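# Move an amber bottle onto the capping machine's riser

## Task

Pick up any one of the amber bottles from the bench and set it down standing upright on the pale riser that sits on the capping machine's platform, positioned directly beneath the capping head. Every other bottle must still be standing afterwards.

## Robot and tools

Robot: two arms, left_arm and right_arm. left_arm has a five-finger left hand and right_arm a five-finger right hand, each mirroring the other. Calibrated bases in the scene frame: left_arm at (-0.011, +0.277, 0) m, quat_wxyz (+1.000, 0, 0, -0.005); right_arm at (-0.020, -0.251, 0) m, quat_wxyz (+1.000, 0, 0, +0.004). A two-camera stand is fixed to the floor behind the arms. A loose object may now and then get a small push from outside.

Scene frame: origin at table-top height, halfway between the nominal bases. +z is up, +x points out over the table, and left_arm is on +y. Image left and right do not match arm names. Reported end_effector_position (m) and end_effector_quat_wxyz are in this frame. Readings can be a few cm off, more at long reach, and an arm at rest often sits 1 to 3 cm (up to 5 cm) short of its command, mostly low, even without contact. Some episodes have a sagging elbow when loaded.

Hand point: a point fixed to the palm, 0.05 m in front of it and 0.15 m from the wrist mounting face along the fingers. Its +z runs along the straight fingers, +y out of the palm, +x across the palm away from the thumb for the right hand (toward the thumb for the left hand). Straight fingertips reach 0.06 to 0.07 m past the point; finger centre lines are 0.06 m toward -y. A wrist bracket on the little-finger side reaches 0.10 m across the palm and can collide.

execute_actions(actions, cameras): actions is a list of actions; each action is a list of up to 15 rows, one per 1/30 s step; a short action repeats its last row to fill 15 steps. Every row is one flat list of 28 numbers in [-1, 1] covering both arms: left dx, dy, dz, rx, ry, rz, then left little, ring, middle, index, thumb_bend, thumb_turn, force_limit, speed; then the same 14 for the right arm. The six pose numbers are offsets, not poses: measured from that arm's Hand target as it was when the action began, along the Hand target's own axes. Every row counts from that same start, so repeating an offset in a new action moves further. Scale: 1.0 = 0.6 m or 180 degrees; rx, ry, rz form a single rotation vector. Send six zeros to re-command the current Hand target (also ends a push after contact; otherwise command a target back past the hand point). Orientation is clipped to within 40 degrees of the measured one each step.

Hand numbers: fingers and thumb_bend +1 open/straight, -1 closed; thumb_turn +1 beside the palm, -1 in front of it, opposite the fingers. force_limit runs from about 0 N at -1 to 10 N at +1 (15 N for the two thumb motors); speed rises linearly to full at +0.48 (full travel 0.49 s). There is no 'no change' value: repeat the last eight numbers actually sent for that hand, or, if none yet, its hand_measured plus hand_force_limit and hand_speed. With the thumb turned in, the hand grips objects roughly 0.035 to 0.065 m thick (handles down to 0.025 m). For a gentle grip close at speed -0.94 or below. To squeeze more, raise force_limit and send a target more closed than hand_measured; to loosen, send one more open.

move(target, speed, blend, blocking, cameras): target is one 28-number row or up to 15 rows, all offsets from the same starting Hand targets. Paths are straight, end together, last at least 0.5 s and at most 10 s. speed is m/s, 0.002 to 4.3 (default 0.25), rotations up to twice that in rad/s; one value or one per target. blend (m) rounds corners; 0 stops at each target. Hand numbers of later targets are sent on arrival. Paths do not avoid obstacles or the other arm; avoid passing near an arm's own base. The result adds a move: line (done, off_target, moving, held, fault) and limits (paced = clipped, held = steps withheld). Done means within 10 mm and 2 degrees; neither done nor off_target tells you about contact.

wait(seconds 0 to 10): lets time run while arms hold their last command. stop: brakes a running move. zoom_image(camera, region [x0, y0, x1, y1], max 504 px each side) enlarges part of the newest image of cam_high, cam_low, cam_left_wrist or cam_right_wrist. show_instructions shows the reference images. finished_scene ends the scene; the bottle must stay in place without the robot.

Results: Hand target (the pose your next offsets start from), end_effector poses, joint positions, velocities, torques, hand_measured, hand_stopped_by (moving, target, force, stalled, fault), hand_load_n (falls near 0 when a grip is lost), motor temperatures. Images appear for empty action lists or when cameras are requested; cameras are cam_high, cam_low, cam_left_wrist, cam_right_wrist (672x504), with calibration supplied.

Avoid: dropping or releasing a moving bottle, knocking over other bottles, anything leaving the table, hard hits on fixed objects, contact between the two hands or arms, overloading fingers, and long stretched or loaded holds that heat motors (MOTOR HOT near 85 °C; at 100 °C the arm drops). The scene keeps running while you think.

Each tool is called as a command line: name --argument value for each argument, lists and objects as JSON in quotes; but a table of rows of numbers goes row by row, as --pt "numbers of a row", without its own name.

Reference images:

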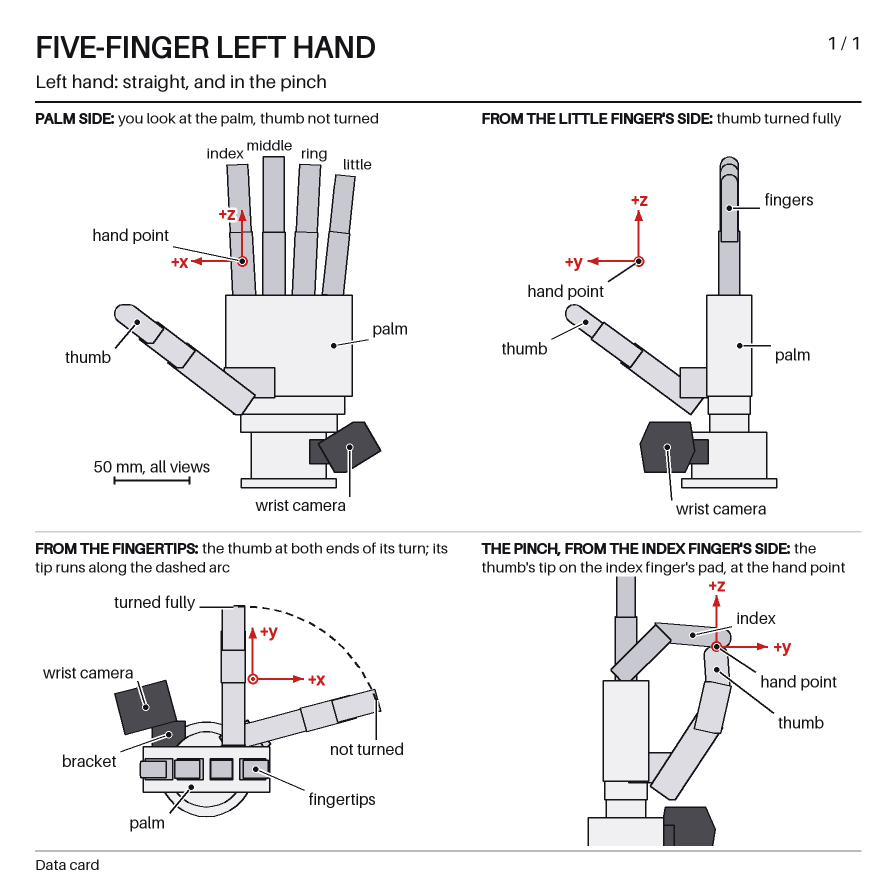

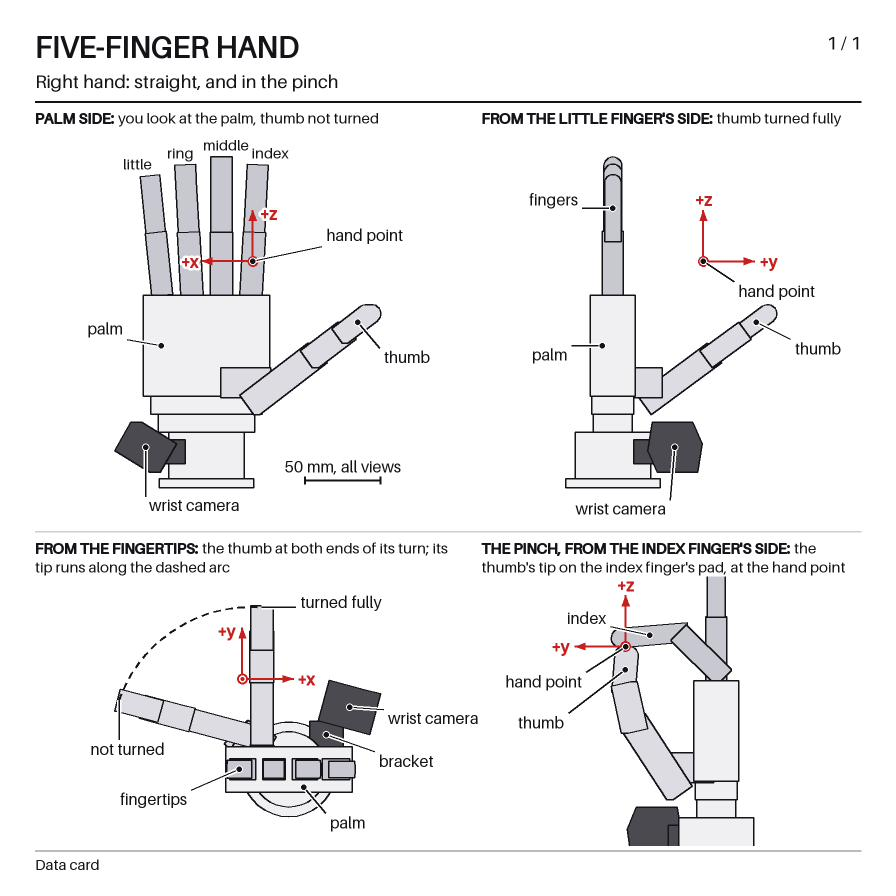

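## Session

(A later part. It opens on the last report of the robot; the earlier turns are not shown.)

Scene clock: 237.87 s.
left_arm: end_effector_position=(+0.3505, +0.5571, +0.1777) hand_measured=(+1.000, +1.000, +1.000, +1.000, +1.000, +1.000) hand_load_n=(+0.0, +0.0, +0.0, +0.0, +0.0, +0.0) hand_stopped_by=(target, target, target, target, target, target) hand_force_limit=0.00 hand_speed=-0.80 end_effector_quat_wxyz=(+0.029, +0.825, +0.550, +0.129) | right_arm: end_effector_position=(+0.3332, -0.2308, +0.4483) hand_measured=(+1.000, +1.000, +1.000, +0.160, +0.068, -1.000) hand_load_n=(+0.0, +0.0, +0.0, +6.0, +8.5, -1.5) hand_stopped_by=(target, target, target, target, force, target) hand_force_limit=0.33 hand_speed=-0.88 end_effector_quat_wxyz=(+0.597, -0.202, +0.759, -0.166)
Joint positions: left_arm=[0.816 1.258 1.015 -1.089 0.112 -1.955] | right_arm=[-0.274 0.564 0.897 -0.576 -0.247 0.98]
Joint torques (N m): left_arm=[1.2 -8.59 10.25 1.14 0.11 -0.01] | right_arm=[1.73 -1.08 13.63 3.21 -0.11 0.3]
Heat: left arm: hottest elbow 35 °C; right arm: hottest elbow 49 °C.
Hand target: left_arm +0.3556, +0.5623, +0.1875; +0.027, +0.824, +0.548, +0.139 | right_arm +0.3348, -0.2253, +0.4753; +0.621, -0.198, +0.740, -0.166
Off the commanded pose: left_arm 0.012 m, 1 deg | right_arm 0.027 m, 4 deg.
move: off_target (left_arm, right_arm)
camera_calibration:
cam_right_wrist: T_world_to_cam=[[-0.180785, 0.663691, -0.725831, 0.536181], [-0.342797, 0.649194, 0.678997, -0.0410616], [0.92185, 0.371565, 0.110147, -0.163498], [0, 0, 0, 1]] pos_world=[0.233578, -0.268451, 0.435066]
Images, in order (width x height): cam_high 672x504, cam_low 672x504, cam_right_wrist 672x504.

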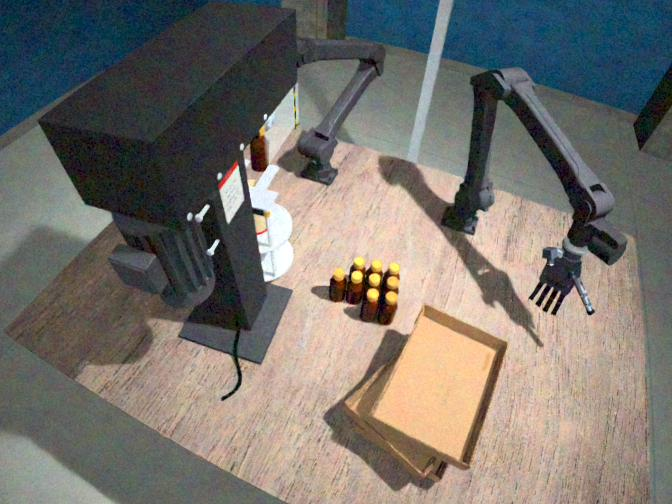

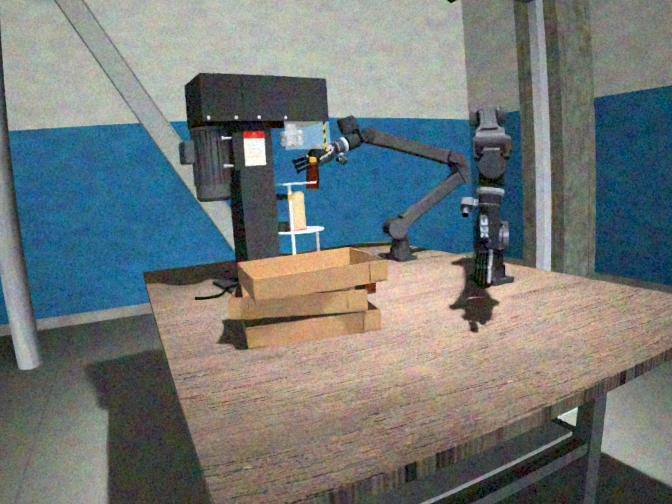

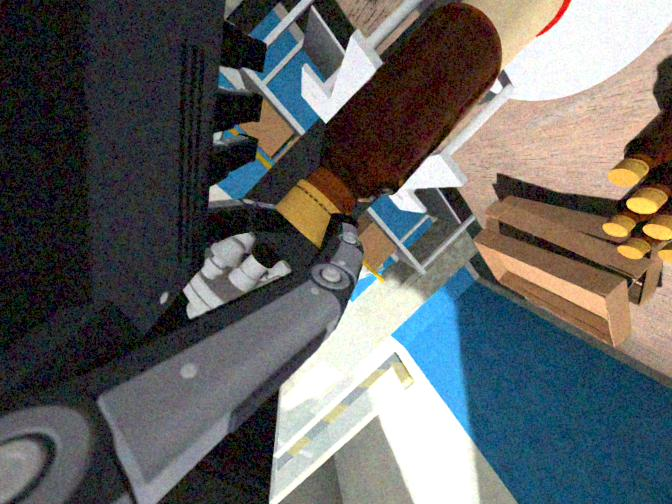

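move --target '[0,0,0,0,0,0,1,1,1,1,1,1,0,-0.8,-0.017,-0.0032,0.0345,0,0,0,1,1,1,0.16,-0.8,-1,0.33,-0.88]' --speed 0.03 --cameras '["cam_right_wrist", "cam_low", "cam_high"]'

zoom_image --camera "cam_right_wrist" --region '[300, 30, 500, 230]'

zoom_image --camera "cam_low" --region '[270, 130, 350, 240]'

zoom_image --camera "cam_high" --region '[240, 115, 290, 195]'

Scene clock: 249.13 s.
left_arm: end_effector_position=(+0.3505, +0.5571, +0.1777) hand_measured=(+1.000, +1.000, +1.000, +1.000, +1.000, +1.000) hand_load_n=(+0.0, +0.0, +0.0, +0.0, +0.0, +0.0) hand_stopped_by=(target, target, target, target, target, target) hand_force_limit=0.00 hand_speed=-0.80 end_effector_quat_wxyz=(+0.029, +0.825, +0.550, +0.129) | right_arm: end_effector_position=(+0.3544, -0.2277, +0.4363) hand_measured=(+1.000, +1.000, +1.000, +0.160, +0.068, -1.000) hand_load_n=(+0.0, +0.0, +0.0, +6.0, +8.5, -1.5) hand_stopped_by=(target, target, target, target, force, target) hand_force_limit=0.33 hand_speed=-0.88 end_effector_quat_wxyz=(+0.586, -0.204, +0.767, -0.161)
Joint positions: left_arm=[0.816 1.258 1.015 -1.089 0.112 -1.955] | right_arm=[-0.229 0.621 0.897 -0.545 -0.205 0.987]
Joint torques (N m): left_arm=[1.38 -8.47 10.22 1.2 0.11 -0.01] | right_arm=[1.61 -1.67 16.34 3.18 -0.08 0.31]
Heat: left arm: hottest elbow 35 °C; right arm: hottest elbow 48 °C.
Hand target: left_arm +0.3556, +0.5623, +0.1875; +0.027, +0.824, +0.548, +0.139 | right_arm +0.3569, -0.2219, +0.4813; +0.621, -0.198, +0.740, -0.167
Off the commanded pose: left_arm 0.012 m, 1 deg | right_arm 0.045 m, 5 deg.
move: off_target (left_arm, right_arm)
camera_calibration:
cam_right_wrist: T_world_to_cam=[[-0.202069, 0.665522, -0.718505, 0.534112], [-0.324533, 0.646687, 0.690271, -0.0396033], [0.924038, 0.372661, 0.0853083, -0.172554], [0, 0, 0, 1]] pos_world=[0.254521, -0.265548, 0.42582]
Images, in order (width x height): cam_high 672x504, cam_low 672x504, cam_right_wrist 672x504.

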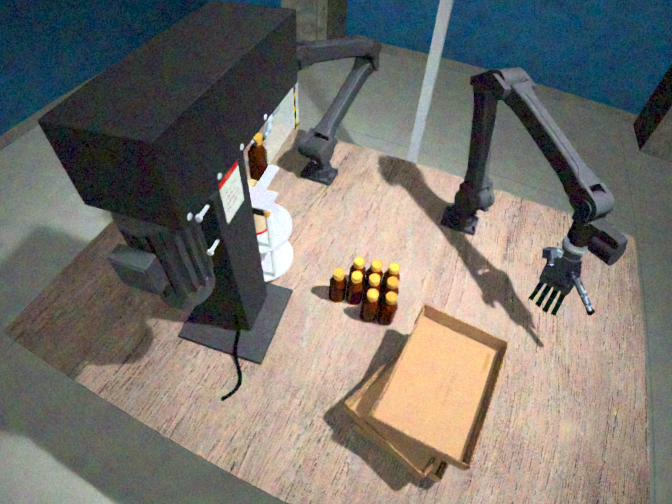

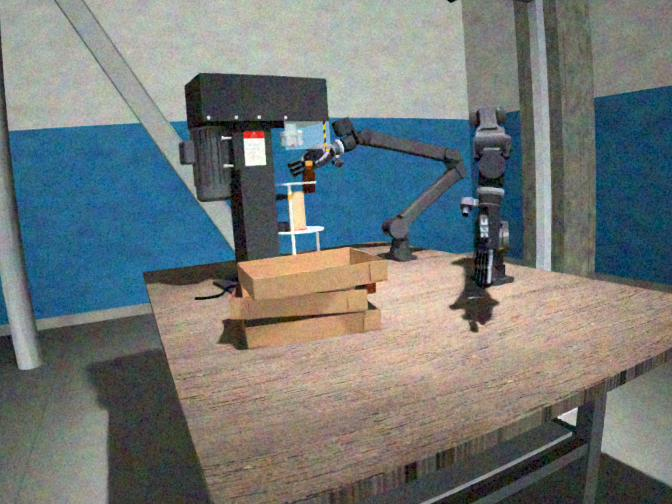

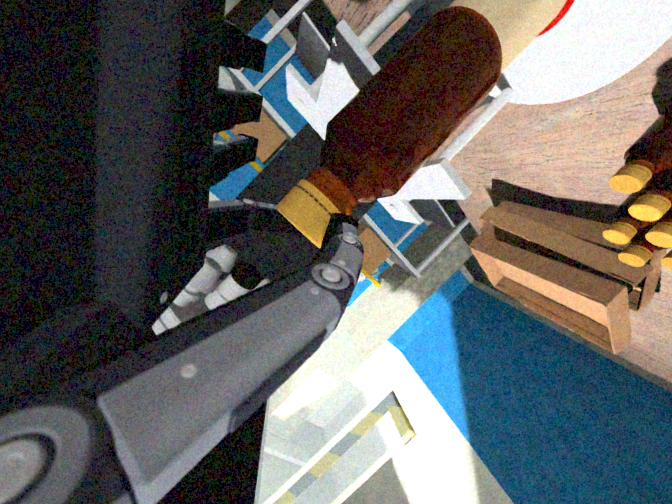

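Scaled by 2.520 from the camera's 672x504 image, which has a finer 960x720 frame.

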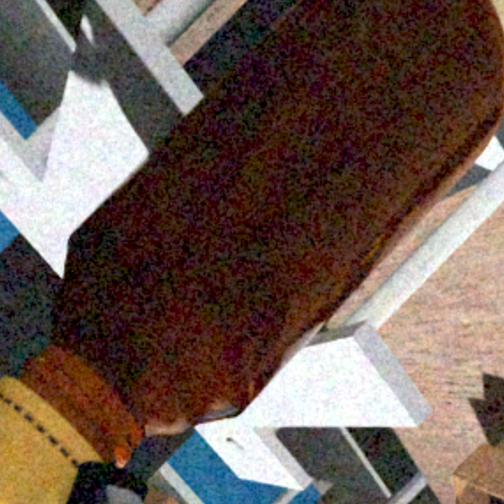

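Scaled by 4.582 from the camera's 672x504 image, which has a finer 960x720 frame.

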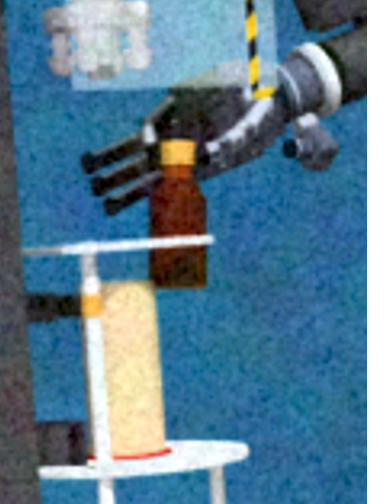

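Scaled by 6.300 from the camera's 672x504 image, which has a finer 960x720 frame.

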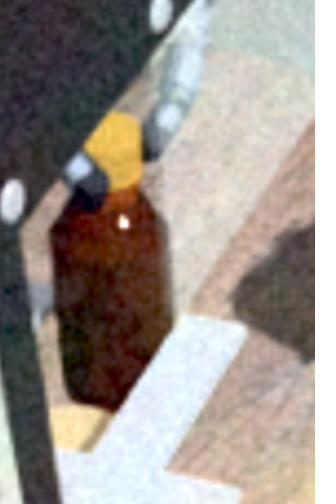

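zoom_image --camera "cam_right_wrist" --region '[320, 20, 420, 120]'

zoom_image --camera "cam_right_wrist" --region '[390, 120, 490, 220]'

Scaled by 5.040 from the camera's 672x504 image, which has a finer 960x720 frame.

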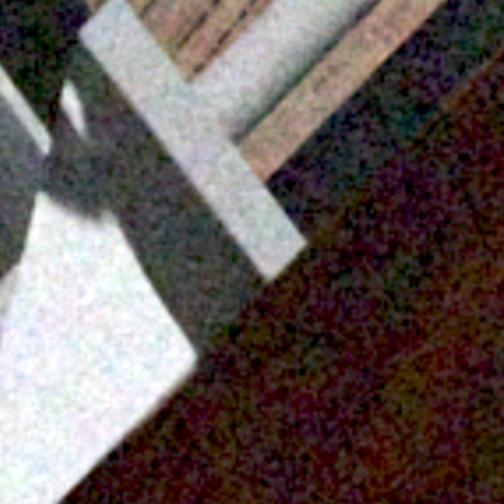

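Scaled by 5.040 from the camera's 672x504 image, which has a finer 960x720 frame.

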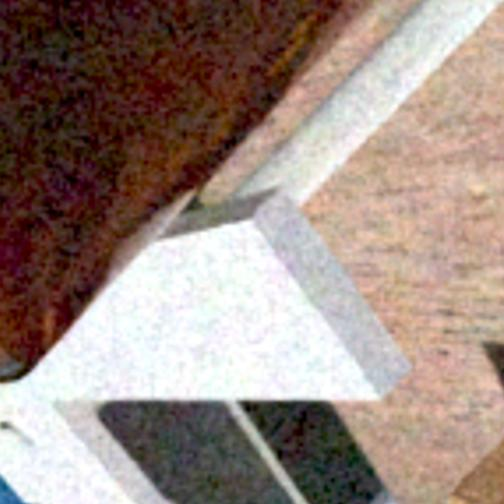

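move --target '[0,0,0,0,0,0,1,1,1,1,1,1,0,-0.8,-0.0238,-0.008,-0.0043,0,0,0,1,1,1,0.16,-0.8,-1,0.33,-0.88]' --speed 0.03 --cameras '["cam_right_wrist", "cam_low"]'

zoom_image --camera "cam_low" --region '[270, 130, 350, 240]'

Scene clock: 258.77 s.
left_arm: end_effector_position=(+0.3505, +0.5571, +0.1777) hand_measured=(+1.000, +1.000, +1.000, +1.000, +1.000, +1.000) hand_load_n=(+0.0, +0.0, +0.0, +0.0, +0.0, +0.0) hand_stopped_by=(target, target, target, target, target, target) hand_force_limit=0.00 hand_speed=-0.80 end_effector_quat_wxyz=(+0.029, +0.825, +0.550, +0.129) | right_arm: end_effector_position=(+0.3565, -0.2257, +0.4388) hand_measured=(+1.000, +1.000, +1.000, +0.160, +0.068, -1.000) hand_load_n=(+0.0, +0.0, +0.0, +6.0, +8.0, -1.5) hand_stopped_by=(target, target, target, target, force, target) hand_force_limit=0.33 hand_speed=-0.88 end_effector_quat_wxyz=(+0.586, -0.204, +0.767, -0.162)
Joint positions: left_arm=[0.816 1.258 1.015 -1.089 0.112 -1.955] | right_arm=[-0.216 0.628 0.906 -0.547 -0.191 0.99]
Joint torques (N m): left_arm=[0.91 -8 10.4 1.2 0.12 -0.05] | right_arm=[1.61 -1.49 19.15 2.13 -0.09 0.3]
Heat: left arm: hottest elbow 35 °C; right arm: hottest elbow 49 °C.
Hand target: left_arm +0.3556, +0.5623, +0.1875; +0.027, +0.824, +0.548, +0.139 | right_arm +0.3570, -0.2189, +0.4962; +0.621, -0.198, +0.740, -0.166
Off the commanded pose: left_arm 0.012 m, 1 deg | right_arm 0.058 m, 5 deg.
move: off_target (left_arm, right_arm)
camera_calibration:
cam_right_wrist: T_world_to_cam=[[-0.201877, 0.664892, -0.719141, 0.534972], [-0.323888, 0.647626, 0.689693, -0.0417056], [0.924307, 0.372154, 0.0846095, -0.175301], [0, 0, 0, 1]] pos_world=[0.256522, -0.26345, 0.428317]
Images, in order (width x height): cam_low 672x504, cam_right_wrist 672x504.

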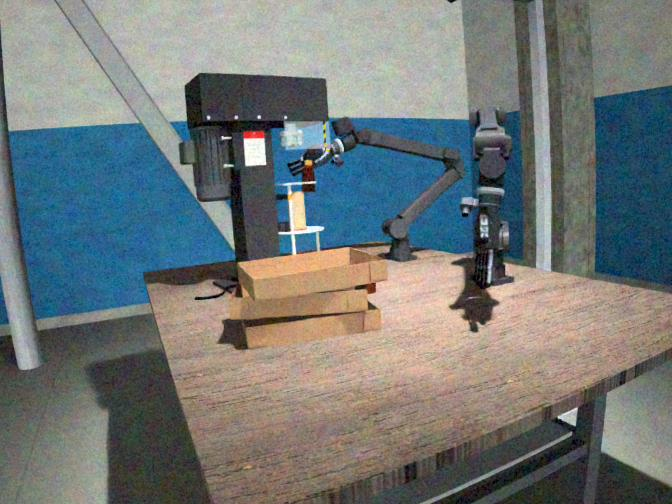

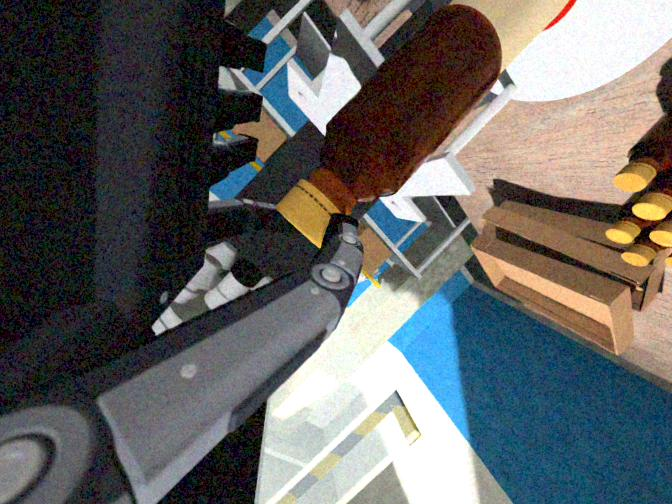

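Scaled by 4.582 from the camera's 672x504 image, which has a finer 960x720 frame.

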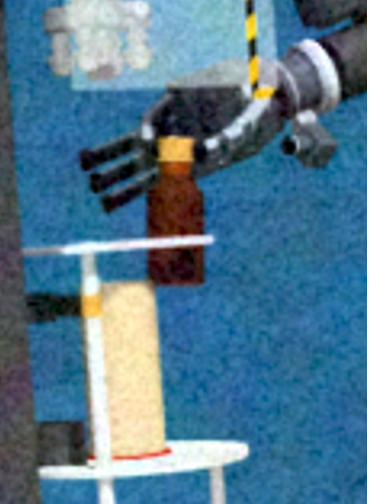

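move --target '[0,0,0,0,0,0,1,1,1,1,1,1,0,-0.8,-0.0138,-0.0075,-0.0061,0,0,0,1,1,1,0.16,-0.8,-1,0.33,-0.88]' --speed 0.03 --cameras '["cam_right_wrist", "cam_low"]'

zoom_image --camera "cam_low" --region '[270, 130, 350, 240]'

Scene clock: 260.73 s.
left_arm: end_effector_position=(+0.3505, +0.5571, +0.1777) hand_measured=(+1.000, +1.000, +1.000, +1.000, +1.000, +1.000) hand_load_n=(+0.0, +0.0, +0.0, +0.0, +0.0, +0.0) hand_stopped_by=(target, target, target, target, target, target) hand_force_limit=0.00 hand_speed=-0.80 end_effector_quat_wxyz=(+0.029, +0.825, +0.550, +0.129) | right_arm: end_effector_position=(+0.3560, -0.2256, +0.4496) hand_measured=(+1.000, +1.000, +1.000, +0.160, +0.068, -1.000) hand_load_n=(+0.0, +0.0, +0.0, +6.5, +8.5, -1.5) hand_stopped_by=(target, target, target, target, force, target) hand_force_limit=0.33 hand_speed=-0.88 end_effector_quat_wxyz=(+0.586, -0.204, +0.767, -0.162)
Joint positions: left_arm=[0.816 1.258 1.015 -1.089 0.112 -1.955] | right_arm=[-0.216 0.635 0.937 -0.571 -0.19 0.99]
Joint torques (N m): left_arm=[1.14 -8.29 10.25 1.31 0.11 -0.01] | right_arm=[1.79 -1.79 18.91 2.1 -0.1 0.32]
Heat: left arm: hottest elbow 35 °C; right arm: hottest elbow 50 °C.
Hand target: left_arm +0.3556, +0.5623, +0.1875; +0.027, +0.824, +0.548, +0.139 | right_arm +0.3551, -0.2188, +0.5061; +0.621, -0.198, +0.740, -0.166
Off the commanded pose: left_arm 0.012 m, 1 deg | right_arm 0.057 m, 5 deg.
move: off_target (left_arm, right_arm)
camera_calibration:
cam_right_wrist: T_world_to_cam=[[-0.201659, 0.665138, -0.718975, 0.542509], [-0.323546, 0.647612, 0.689868, -0.0495469], [0.924474, 0.371739, 0.0846058, -0.17594], [0, 0, 0, 1]] pos_world=[0.256023, -0.263353, 0.439117]
Images, in order (width x height): cam_low 672x504, cam_right_wrist 672x504.

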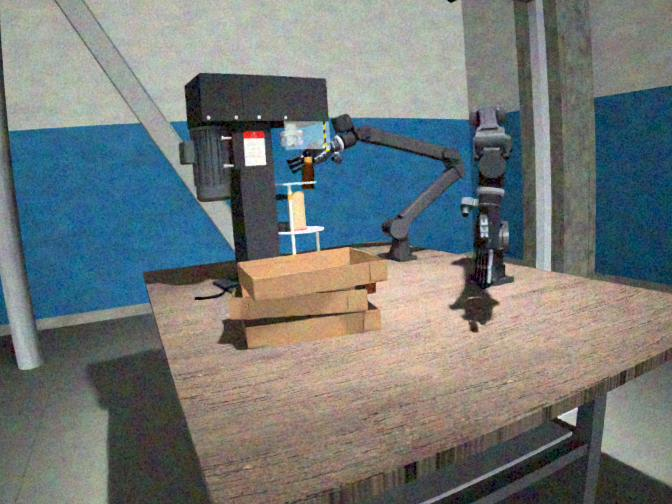

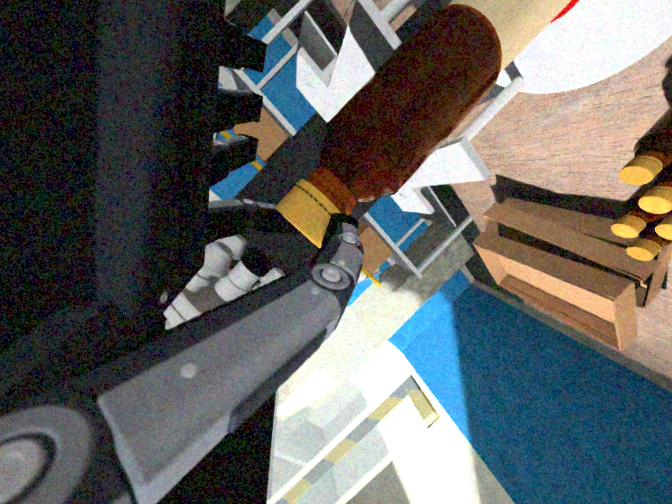

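Scaled by 4.582 from the camera's 672x504 image, which has a finer 960x720 frame.

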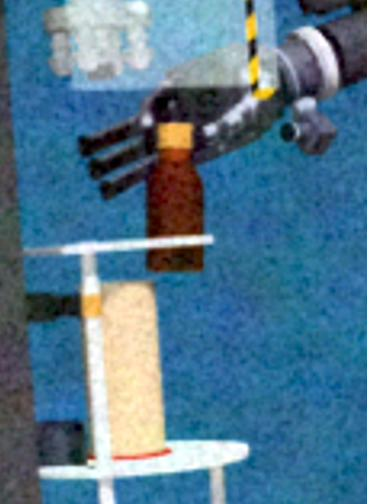

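zoom_image --camera "cam_right_wrist" --region '[330, 10, 430, 110]'

zoom_image --camera "cam_right_wrist" --region '[400, 100, 500, 200]'

Scaled by 5.040 from the camera's 672x504 image, which has a finer 960x720 frame.

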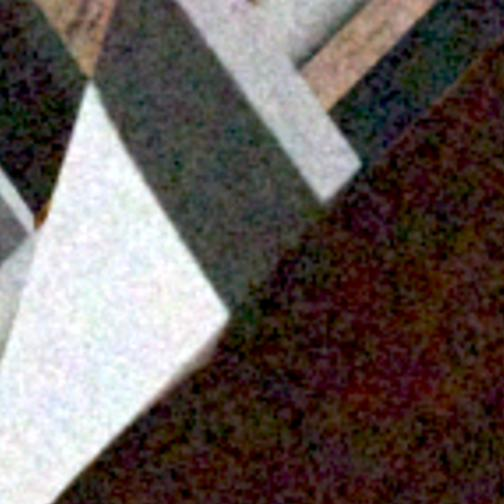

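Scaled by 5.040 from the camera's 672x504 image, which has a finer 960x720 frame.

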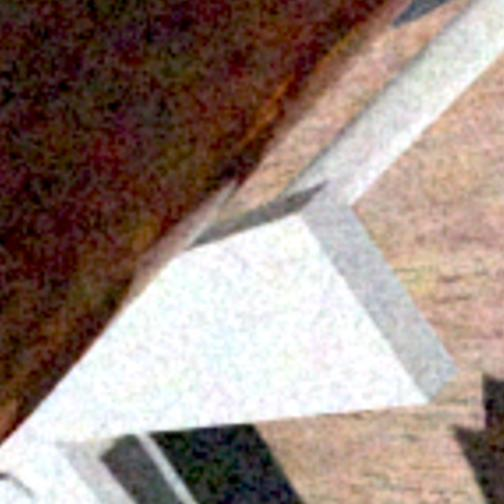

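move --target '[0,0,0,0,0,0,1,1,1,1,1,1,0,-0.8,-0.0168,0.0008,0.0222,0,0,0,1,1,1,0.16,-0.8,-1,0.33,-0.88]' --speed 0.03 --cameras '["cam_right_wrist", "cam_low"]'

zoom_image --camera "cam_low" --region '[270, 130, 350, 240]'

zoom_image --camera "cam_right_wrist" --region '[320, 10, 520, 210]'

Scene clock: 266.37 s.
left_arm: end_effector_position=(+0.3505, +0.5571, +0.1777) hand_measured=(+1.000, +1.000, +1.000, +1.000, +1.000, +1.000) hand_load_n=(+0.5, +0.0, +0.0, +0.0, +0.0, +0.0) hand_stopped_by=(target, target, target, target, target, target) hand_force_limit=0.00 hand_speed=-0.80 end_effector_quat_wxyz=(+0.029, +0.825, +0.550, +0.129) | right_arm: end_effector_position=(+0.3680, -0.2200, +0.4506) hand_measured=(+1.000, +1.000, +1.000, +0.160, +0.068, -1.000) hand_load_n=(+0.0, +0.0, +0.0, +6.5, +8.0, -1.5) hand_stopped_by=(target, target, target, target, force, target) hand_force_limit=0.33 hand_speed=-0.88 end_effector_quat_wxyz=(+0.580, -0.206, +0.771, -0.160)
Joint positions: left_arm=[0.816 1.258 1.015 -1.089 0.112 -1.955] | right_arm=[-0.177 0.672 0.961 -0.571 -0.152 0.997]
Joint torques (N m): left_arm=[0.85 -8.64 10.3 1.14 0.12 -0.01] | right_arm=[1.49 -2.2 19.08 2.54 -0.08 0.31]
Heat: left arm: hottest elbow 35 °C; right arm: hottest elbow 52 °C.
Hand target: left_arm +0.3556, +0.5623, +0.1875; +0.027, +0.824, +0.548, +0.139 | right_arm +0.3695, -0.2132, +0.5122; +0.621, -0.198, +0.740, -0.166
Off the commanded pose: left_arm 0.012 m, 1 deg | right_arm 0.062 m, 6 deg.
move: off_target (left_arm, right_arm)
camera_calibration:
cam_right_wrist: T_world_to_cam=[[-0.212605, 0.664199, -0.716686, 0.544815], [-0.313911, 0.648149, 0.693803, -0.0552453], [0.925343, 0.372481, 0.0707, -0.183128], [0, 0, 0, 1]] pos_world=[0.267944, -0.257847, 0.441738]
Images, in order (width x height): cam_low 672x504, cam_right_wrist 672x504.

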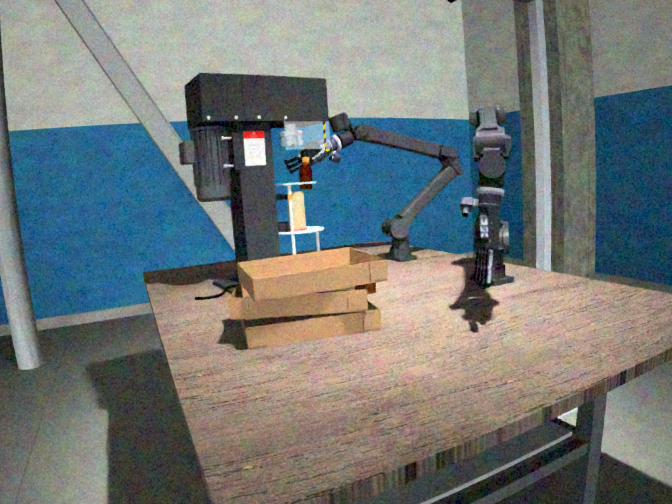

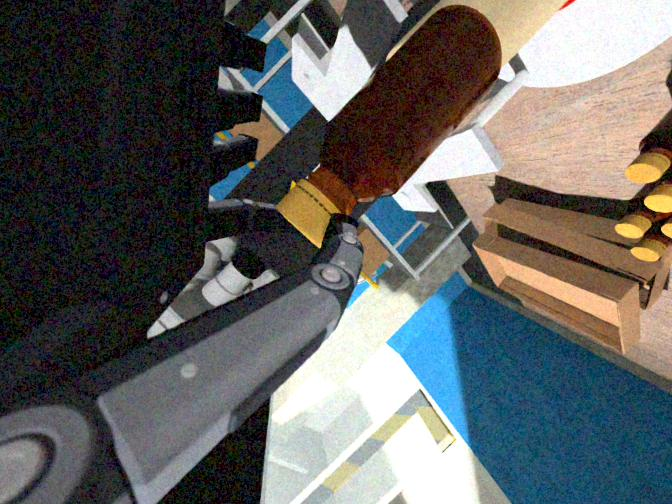

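Scaled by 4.582 from the camera's 672x504 image, which has a finer 960x720 frame.

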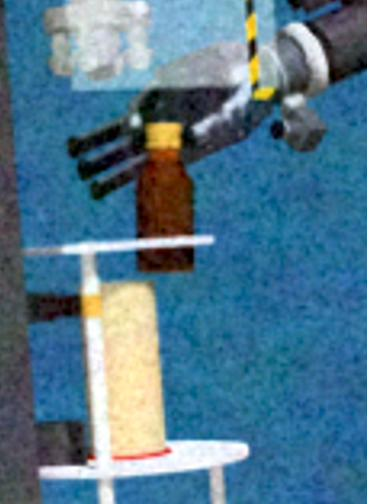

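Scaled by 2.520 from the camera's 672x504 image, which has a finer 960x720 frame.

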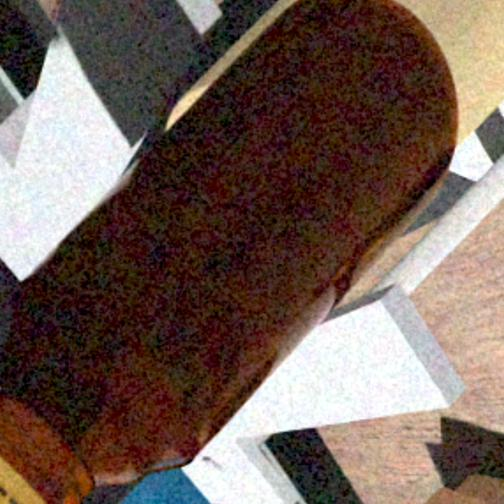

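move --target '[0,0,0,0,0,0,1,1,1,1,1,1,0,-0.8,-0.0143,-0.0043,0.0247,0,0,0,1,1,1,0.16,-0.8,-1,0.33,-0.88]' --speed 0.03 --cameras '["cam_right_wrist", "cam_low"]'

zoom_image --camera "cam_low" --region '[270, 130, 350, 240]'

zoom_image --camera "cam_right_wrist" --region '[320, 0, 520, 200]'

Scene clock: 270.27 s.
left_arm: end_effector_position=(+0.3505, +0.5571, +0.1777) hand_measured=(+1.000, +1.000, +1.000, +1.000, +1.000, +1.000) hand_load_n=(+0.0, +0.0, +0.0, +0.5, +0.0, +0.0) hand_stopped_by=(target, target, target, target, target, target) hand_force_limit=0.00 hand_speed=-0.80 end_effector_quat_wxyz=(+0.029, +0.825, +0.550, +0.129) | right_arm: end_effector_position=(+0.3818, -0.2180, +0.4524) hand_measured=(+1.000, +1.000, +1.000, +0.160, +0.068, -1.000) hand_load_n=(+0.0, +0.0, +0.0, +6.5, +8.5, -1.5) hand_stopped_by=(target, target, target, target, force, target) hand_force_limit=0.33 hand_speed=-0.88 end_effector_quat_wxyz=(+0.575, -0.207, +0.776, -0.159)
Joint positions: left_arm=[0.816 1.258 1.015 -1.089 0.112 -1.955] | right_arm=[-0.156 0.716 0.99 -0.571 -0.133 1.001]
Joint torques (N m): left_arm=[1.14 -8.18 10.29 1.31 0.13 -0.03] | right_arm=[1.61 -2.67 19.26 3.1 -0.08 0.29]
Heat: left arm: hottest elbow 35 °C; right arm: hottest elbow 54 °C.
Hand target: left_arm +0.3556, +0.5623, +0.1875; +0.027, +0.824, +0.548, +0.139 | right_arm +0.3857, -0.2112, +0.5182; +0.621, -0.198, +0.740, -0.166
Off the commanded pose: left_arm 0.012 m, 1 deg | right_arm 0.066 m, 7 deg.
move: off_target (left_arm, right_arm)
camera_calibration:
cam_right_wrist: T_world_to_cam=[[-0.223547, 0.664468, -0.713098, 0.550243], [-0.303395, 0.64783, 0.698762, -0.0597479], [0.926271, 0.372557, 0.0567757, -0.190751], [0, 0, 0, 1]] pos_world=[0.281565, -0.255847, 0.444957]
Images, in order (width x height): cam_low 672x504, cam_right_wrist 672x504.

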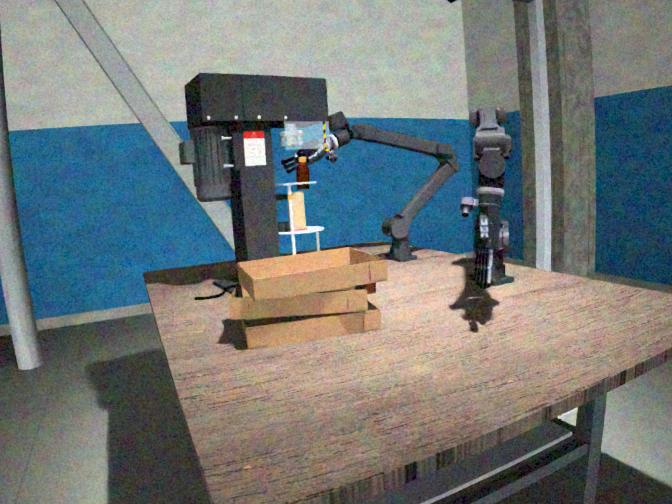

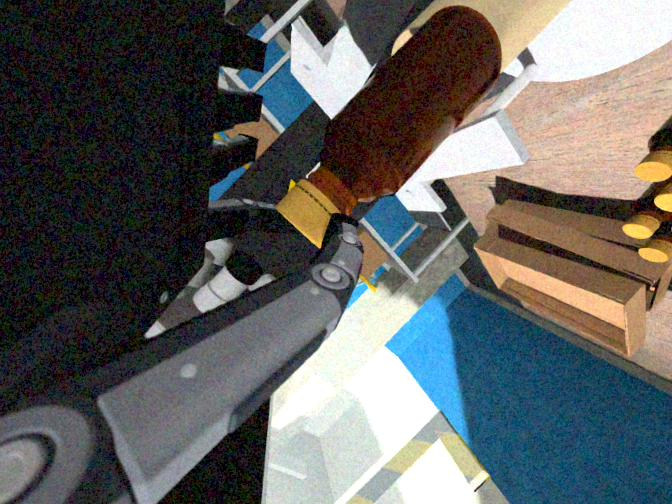

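Scaled by 4.582 from the camera's 672x504 image, which has a finer 960x720 frame.

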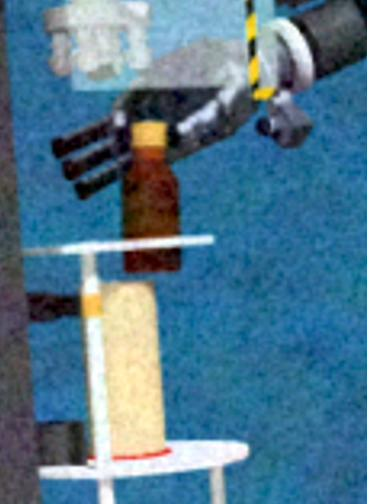

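Scaled by 2.520 from the camera's 672x504 image, which has a finer 960x720 frame.

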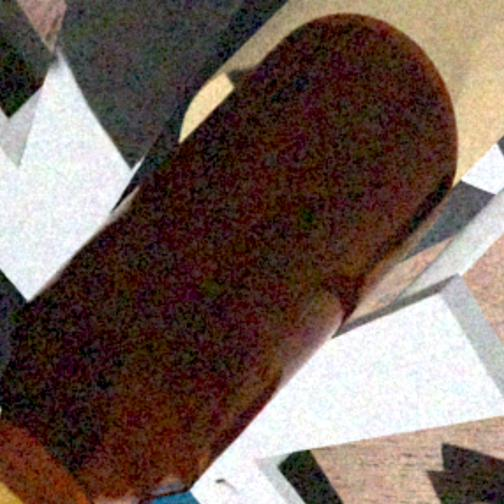

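move --target '[0,0,0,0,0,0,1,1,1,1,1,1,0,-0.8,-0.0132,-0.0057,0.0238,0,0,0,1,1,1,0.16,-0.8,-1,0.33,-0.88]' --speed 0.03 --cameras '["cam_right_wrist", "cam_low", "cam_high"]'

zoom_image --camera "cam_low" --region '[270, 130, 350, 240]'

zoom_image --camera "cam_right_wrist" --region '[320, 0, 520, 200]'

zoom_image --camera "cam_high" --region '[235, 115, 295, 215]'

Scene clock: 277.60 s.
left_arm: end_effector_position=(+0.3505, +0.5571, +0.1777) hand_measured=(+1.000, +1.000, +1.000, +1.000, +1.000, +1.000) hand_load_n=(+0.0, +0.0, +0.0, +0.0, +0.0, +0.0) hand_stopped_by=(target, target, target, target, target, target) hand_force_limit=0.00 hand_speed=-0.80 end_effector_quat_wxyz=(+0.029, +0.825, +0.550, +0.129) | right_arm: end_effector_position=(+0.3966, -0.2172, +0.4573) hand_measured=(+1.000, +1.000, +1.000, +0.160, +0.068, -1.000) hand_load_n=(+0.0, +0.0, +0.0, +6.0, +8.5, -1.5) hand_stopped_by=(target, target, target, target, force, target) hand_force_limit=0.33 hand_speed=-0.88 end_effector_quat_wxyz=(+0.573, -0.207, +0.776, -0.159)
Joint positions: left_arm=[0.816 1.258 1.015 -1.089 0.112 -1.955] | right_arm=[-0.143 0.76 1.022 -0.56 -0.12 1.003]
Joint torques (N m): left_arm=[1.26 -8.29 10.3 1.2 0.11 0.01] | right_arm=[1.49 -3.02 19.3 3.19 -0.06 0.32]
Heat: left arm: hottest elbow 35 °C; right arm: hottest elbow 54 °C.
Hand target: left_arm +0.3556, +0.5623, +0.1875; +0.027, +0.824, +0.548, +0.139 | right_arm +0.4012, -0.2103, +0.5241; +0.621, -0.198, +0.740, -0.166
Off the commanded pose: left_arm 0.012 m, 1 deg | right_arm 0.067 m, 7 deg.
move: off_target (left_arm, right_arm)
camera_calibration:
cam_right_wrist: T_world_to_cam=[[-0.225443, 0.663593, -0.713316, 0.557225], [-0.301431, 0.64873, 0.698776, -0.059827], [0.926453, 0.37255, 0.0537755, -0.203766], [0, 0, 0, 1]] pos_world=[0.296369, -0.255046, 0.450241]
Images, in order (width x height): cam_high 672x504, cam_low 672x504, cam_right_wrist 672x504.

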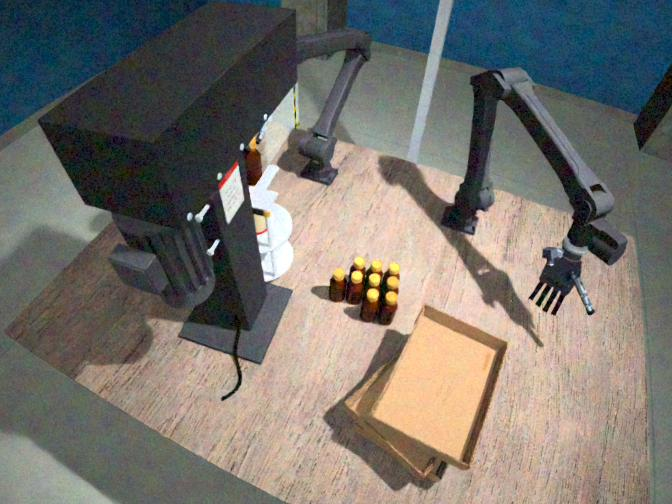

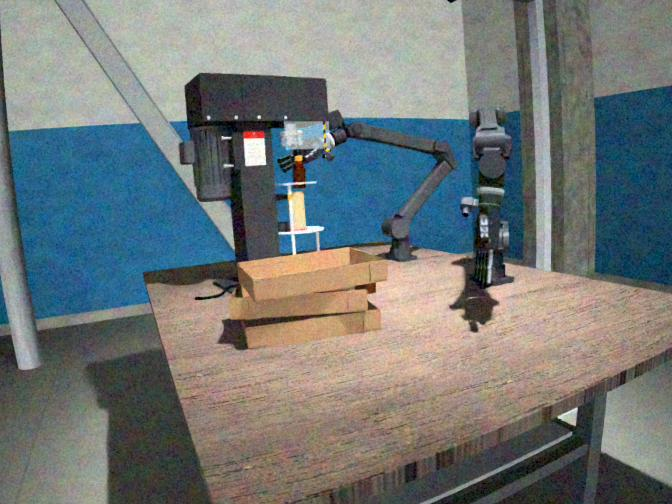

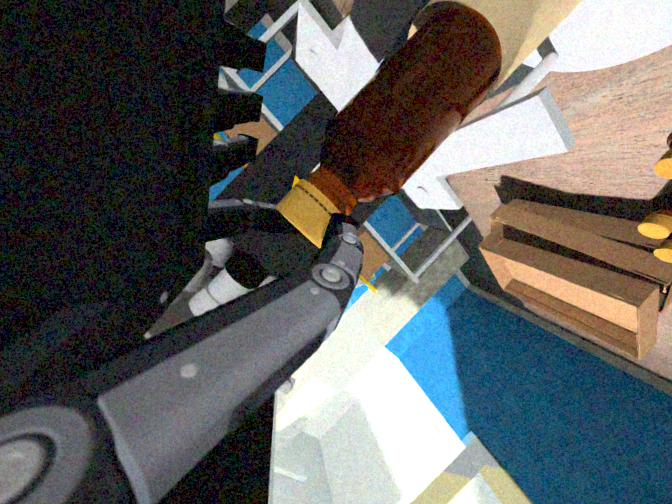

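Scaled by 4.582 from the camera's 672x504 image, which has a finer 960x720 frame.

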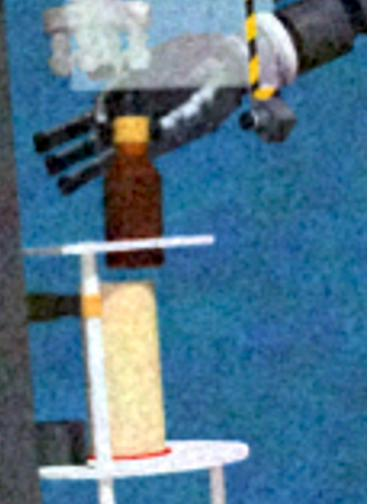

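Scaled by 2.520 from the camera's 672x504 image, which has a finer 960x720 frame.

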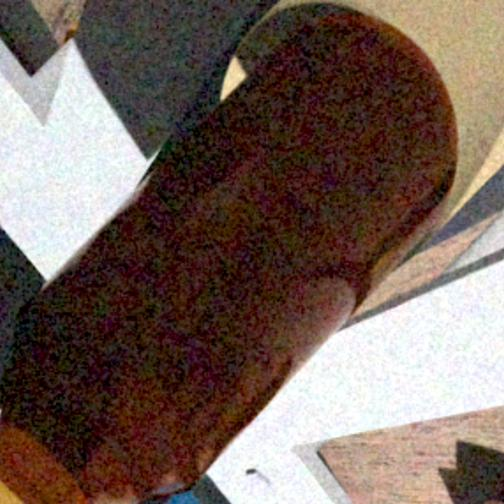

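Scaled by 5.040 from the camera's 672x504 image, which has a finer 960x720 frame.

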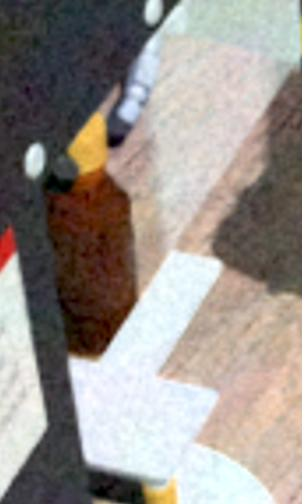

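move --target '[0,0,0,0,0,0,1,1,1,1,1,1,0,-0.8,-0.0068,-0.0028,0.0123,0,0,0,1,1,1,0.16,-0.8,-1,0.33,-0.88]' --speed 0.03 --cameras '["cam_right_wrist", "cam_low"]'

zoom_image --camera "cam_low" --region '[270, 130, 350, 240]'

Scene clock: 287.83 s.
left_arm: end_effector_position=(+0.3505, +0.5571, +0.1777) hand_measured=(+1.000, +1.000, +1.000, +1.000, +1.000, +1.000) hand_load_n=(+0.0, +0.0, -0.5, +0.0, -0.5, +0.0) hand_stopped_by=(target, target, target, target, target, target) hand_force_limit=0.00 hand_speed=-0.80 end_effector_quat_wxyz=(+0.029, +0.825, +0.550, +0.129) | right_arm: end_effector_position=(+0.4047, -0.2166, +0.4593) hand_measured=(+1.000, +1.000, +1.000, +0.160, +0.068, -1.000) hand_load_n=(+0.0, +0.0, +0.0, +6.5, +8.5, -1.5) hand_stopped_by=(target, target, target, target, force, target) hand_force_limit=0.33 hand_speed=-0.88 end_effector_quat_wxyz=(+0.573, -0.208, +0.777, -0.159)
Joint positions: left_arm=[0.816 1.258 1.015 -1.089 0.112 -1.955] | right_arm=[-0.137 0.784 1.038 -0.555 -0.113 1.004]
Joint torques (N m): left_arm=[0.97 -8.35 10.24 1.21 0.12 -0.04] | right_arm=[1.61 -3.55 19.32 3.21 -0.08 0.31]
Motor temperatures (°C): left_arm=[29 33 35 30 30 33] | right_arm=[34 33 58 33 31 30]
Heat: left arm: hottest elbow 35 °C; right arm: hottest elbow 58 °C.
Hand target: left_arm +0.3556, +0.5623, +0.1875; +0.027, +0.824, +0.548, +0.139 | right_arm +0.4093, -0.2095, +0.5272; +0.621, -0.198, +0.740, -0.166
Off the commanded pose: left_arm 0.012 m, 1 deg | right_arm 0.068 m, 7 deg.
move: off_target (left_arm, right_arm)
camera_calibration:
cam_right_wrist: T_world_to_cam=[[-0.227416, 0.663088, -0.713159, 0.560541], [-0.30046, 0.648837, 0.699095, -0.0596487], [0.926286, 0.373261, 0.0516756, -0.210429], [0, 0, 0, 1]] pos_world=[0.304471, -0.254441, 0.452329]
Images, in order (width x height): cam_low 672x504, cam_right_wrist 672x504.

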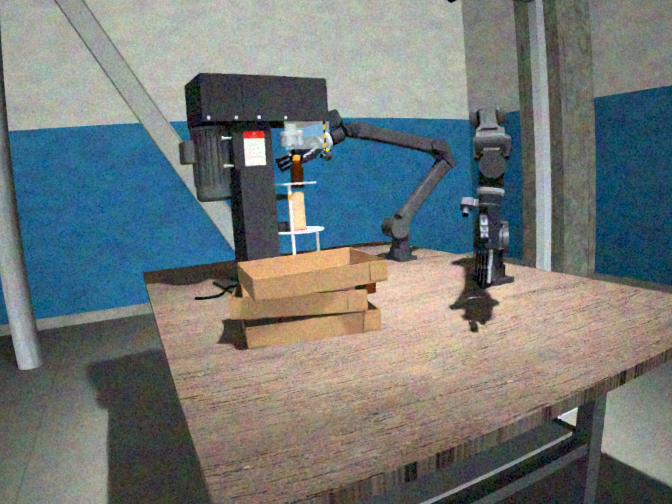

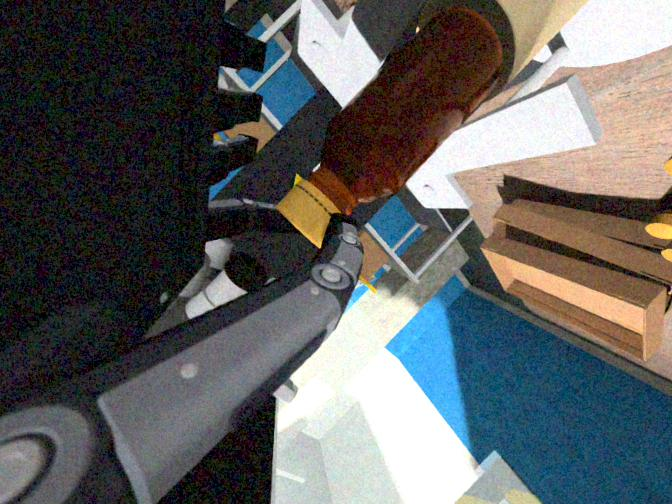

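Scaled by 4.582 from the camera's 672x504 image, which has a finer 960x720 frame.

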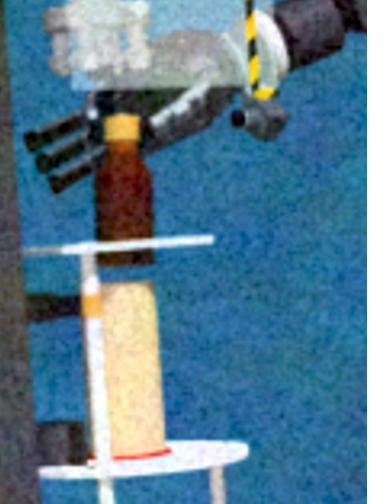

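move --target '[0,0,0,0,0,0,1,1,1,1,1,1,0,-0.8,0.0284,0.0164,0.0058,0,0,0,1,1,1,0.16,-0.8,-1,0.33,-0.88]' --speed 0.03 --cameras '["cam_low"]'

zoom_image --camera "cam_low" --region '[270, 130, 350, 240]'

Scene clock: 290.07 s.
left_arm: end_effector_position=(+0.3505, +0.5571, +0.1777) hand_measured=(+1.000, +1.000, +1.000, +1.000, +1.000, +1.000) hand_load_n=(+0.0, +0.0, +0.0, +0.5, +0.0, +0.0) hand_stopped_by=(target, target, target, target, target, target) hand_force_limit=0.00 hand_speed=-0.80 end_effector_quat_wxyz=(+0.029, +0.825, +0.550, +0.129) | right_arm: end_effector_position=(+0.4066, -0.2180, +0.4615) hand_measured=(+1.000, +1.000, +1.000, +0.160, +0.068, -1.000) hand_load_n=(+0.0, +0.0, +0.0, +6.5, +8.5, -2.0) hand_stopped_by=(target, target, target, target, force, target) hand_force_limit=0.33 hand_speed=-0.88 end_effector_quat_wxyz=(+0.577, -0.205, +0.773, -0.163)
Joint positions: left_arm=[0.816 1.258 1.015 -1.089 0.112 -1.955] | right_arm=[-0.137 0.784 1.035 -0.536 -0.107 1.004]
Joint torques (N m): left_arm=[1.26 -8 10.29 1.17 0.11 -0.03] | right_arm=[1.9 -4.07 14.97 4.15 -0.26 0.31]
Motor temperatures (°C): left_arm=[29 33 35 30 30 33] | right_arm=[34 33 59 33 31 30]
Heat: left arm: hottest elbow 35 °C; right arm: hottest elbow 59 °C.
Hand target: left_arm +0.3556, +0.5623, +0.1875; +0.027, +0.824, +0.548, +0.139 | right_arm +0.4093, -0.2095, +0.5072; +0.621, -0.198, +0.740, -0.166
Off the commanded pose: left_arm 0.012 m, 1 deg | right_arm 0.047 m, 6 deg.
move: off_target (left_arm, right_arm)
Images, in order (width x height): cam_low 672x504.

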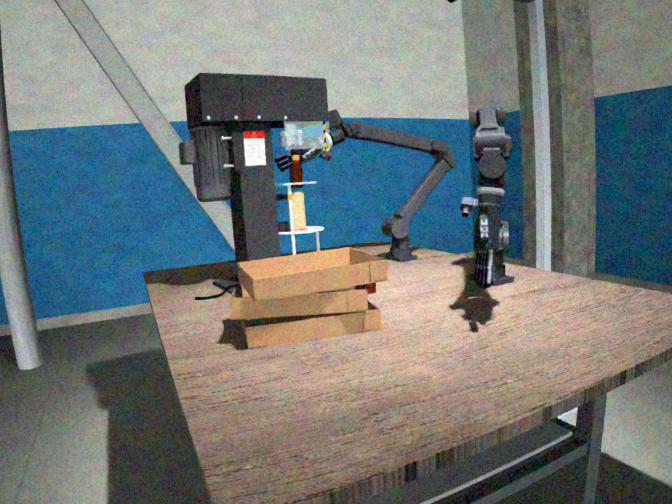

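Scaled by 4.582 from the camera's 672x504 image, which has a finer 960x720 frame.

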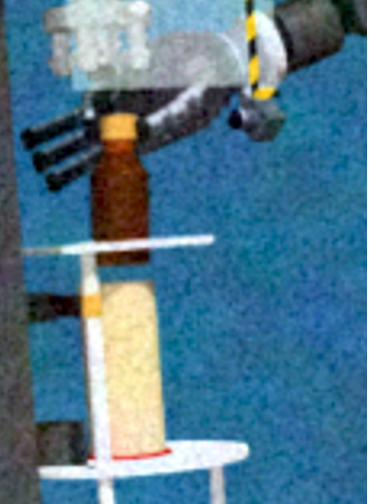

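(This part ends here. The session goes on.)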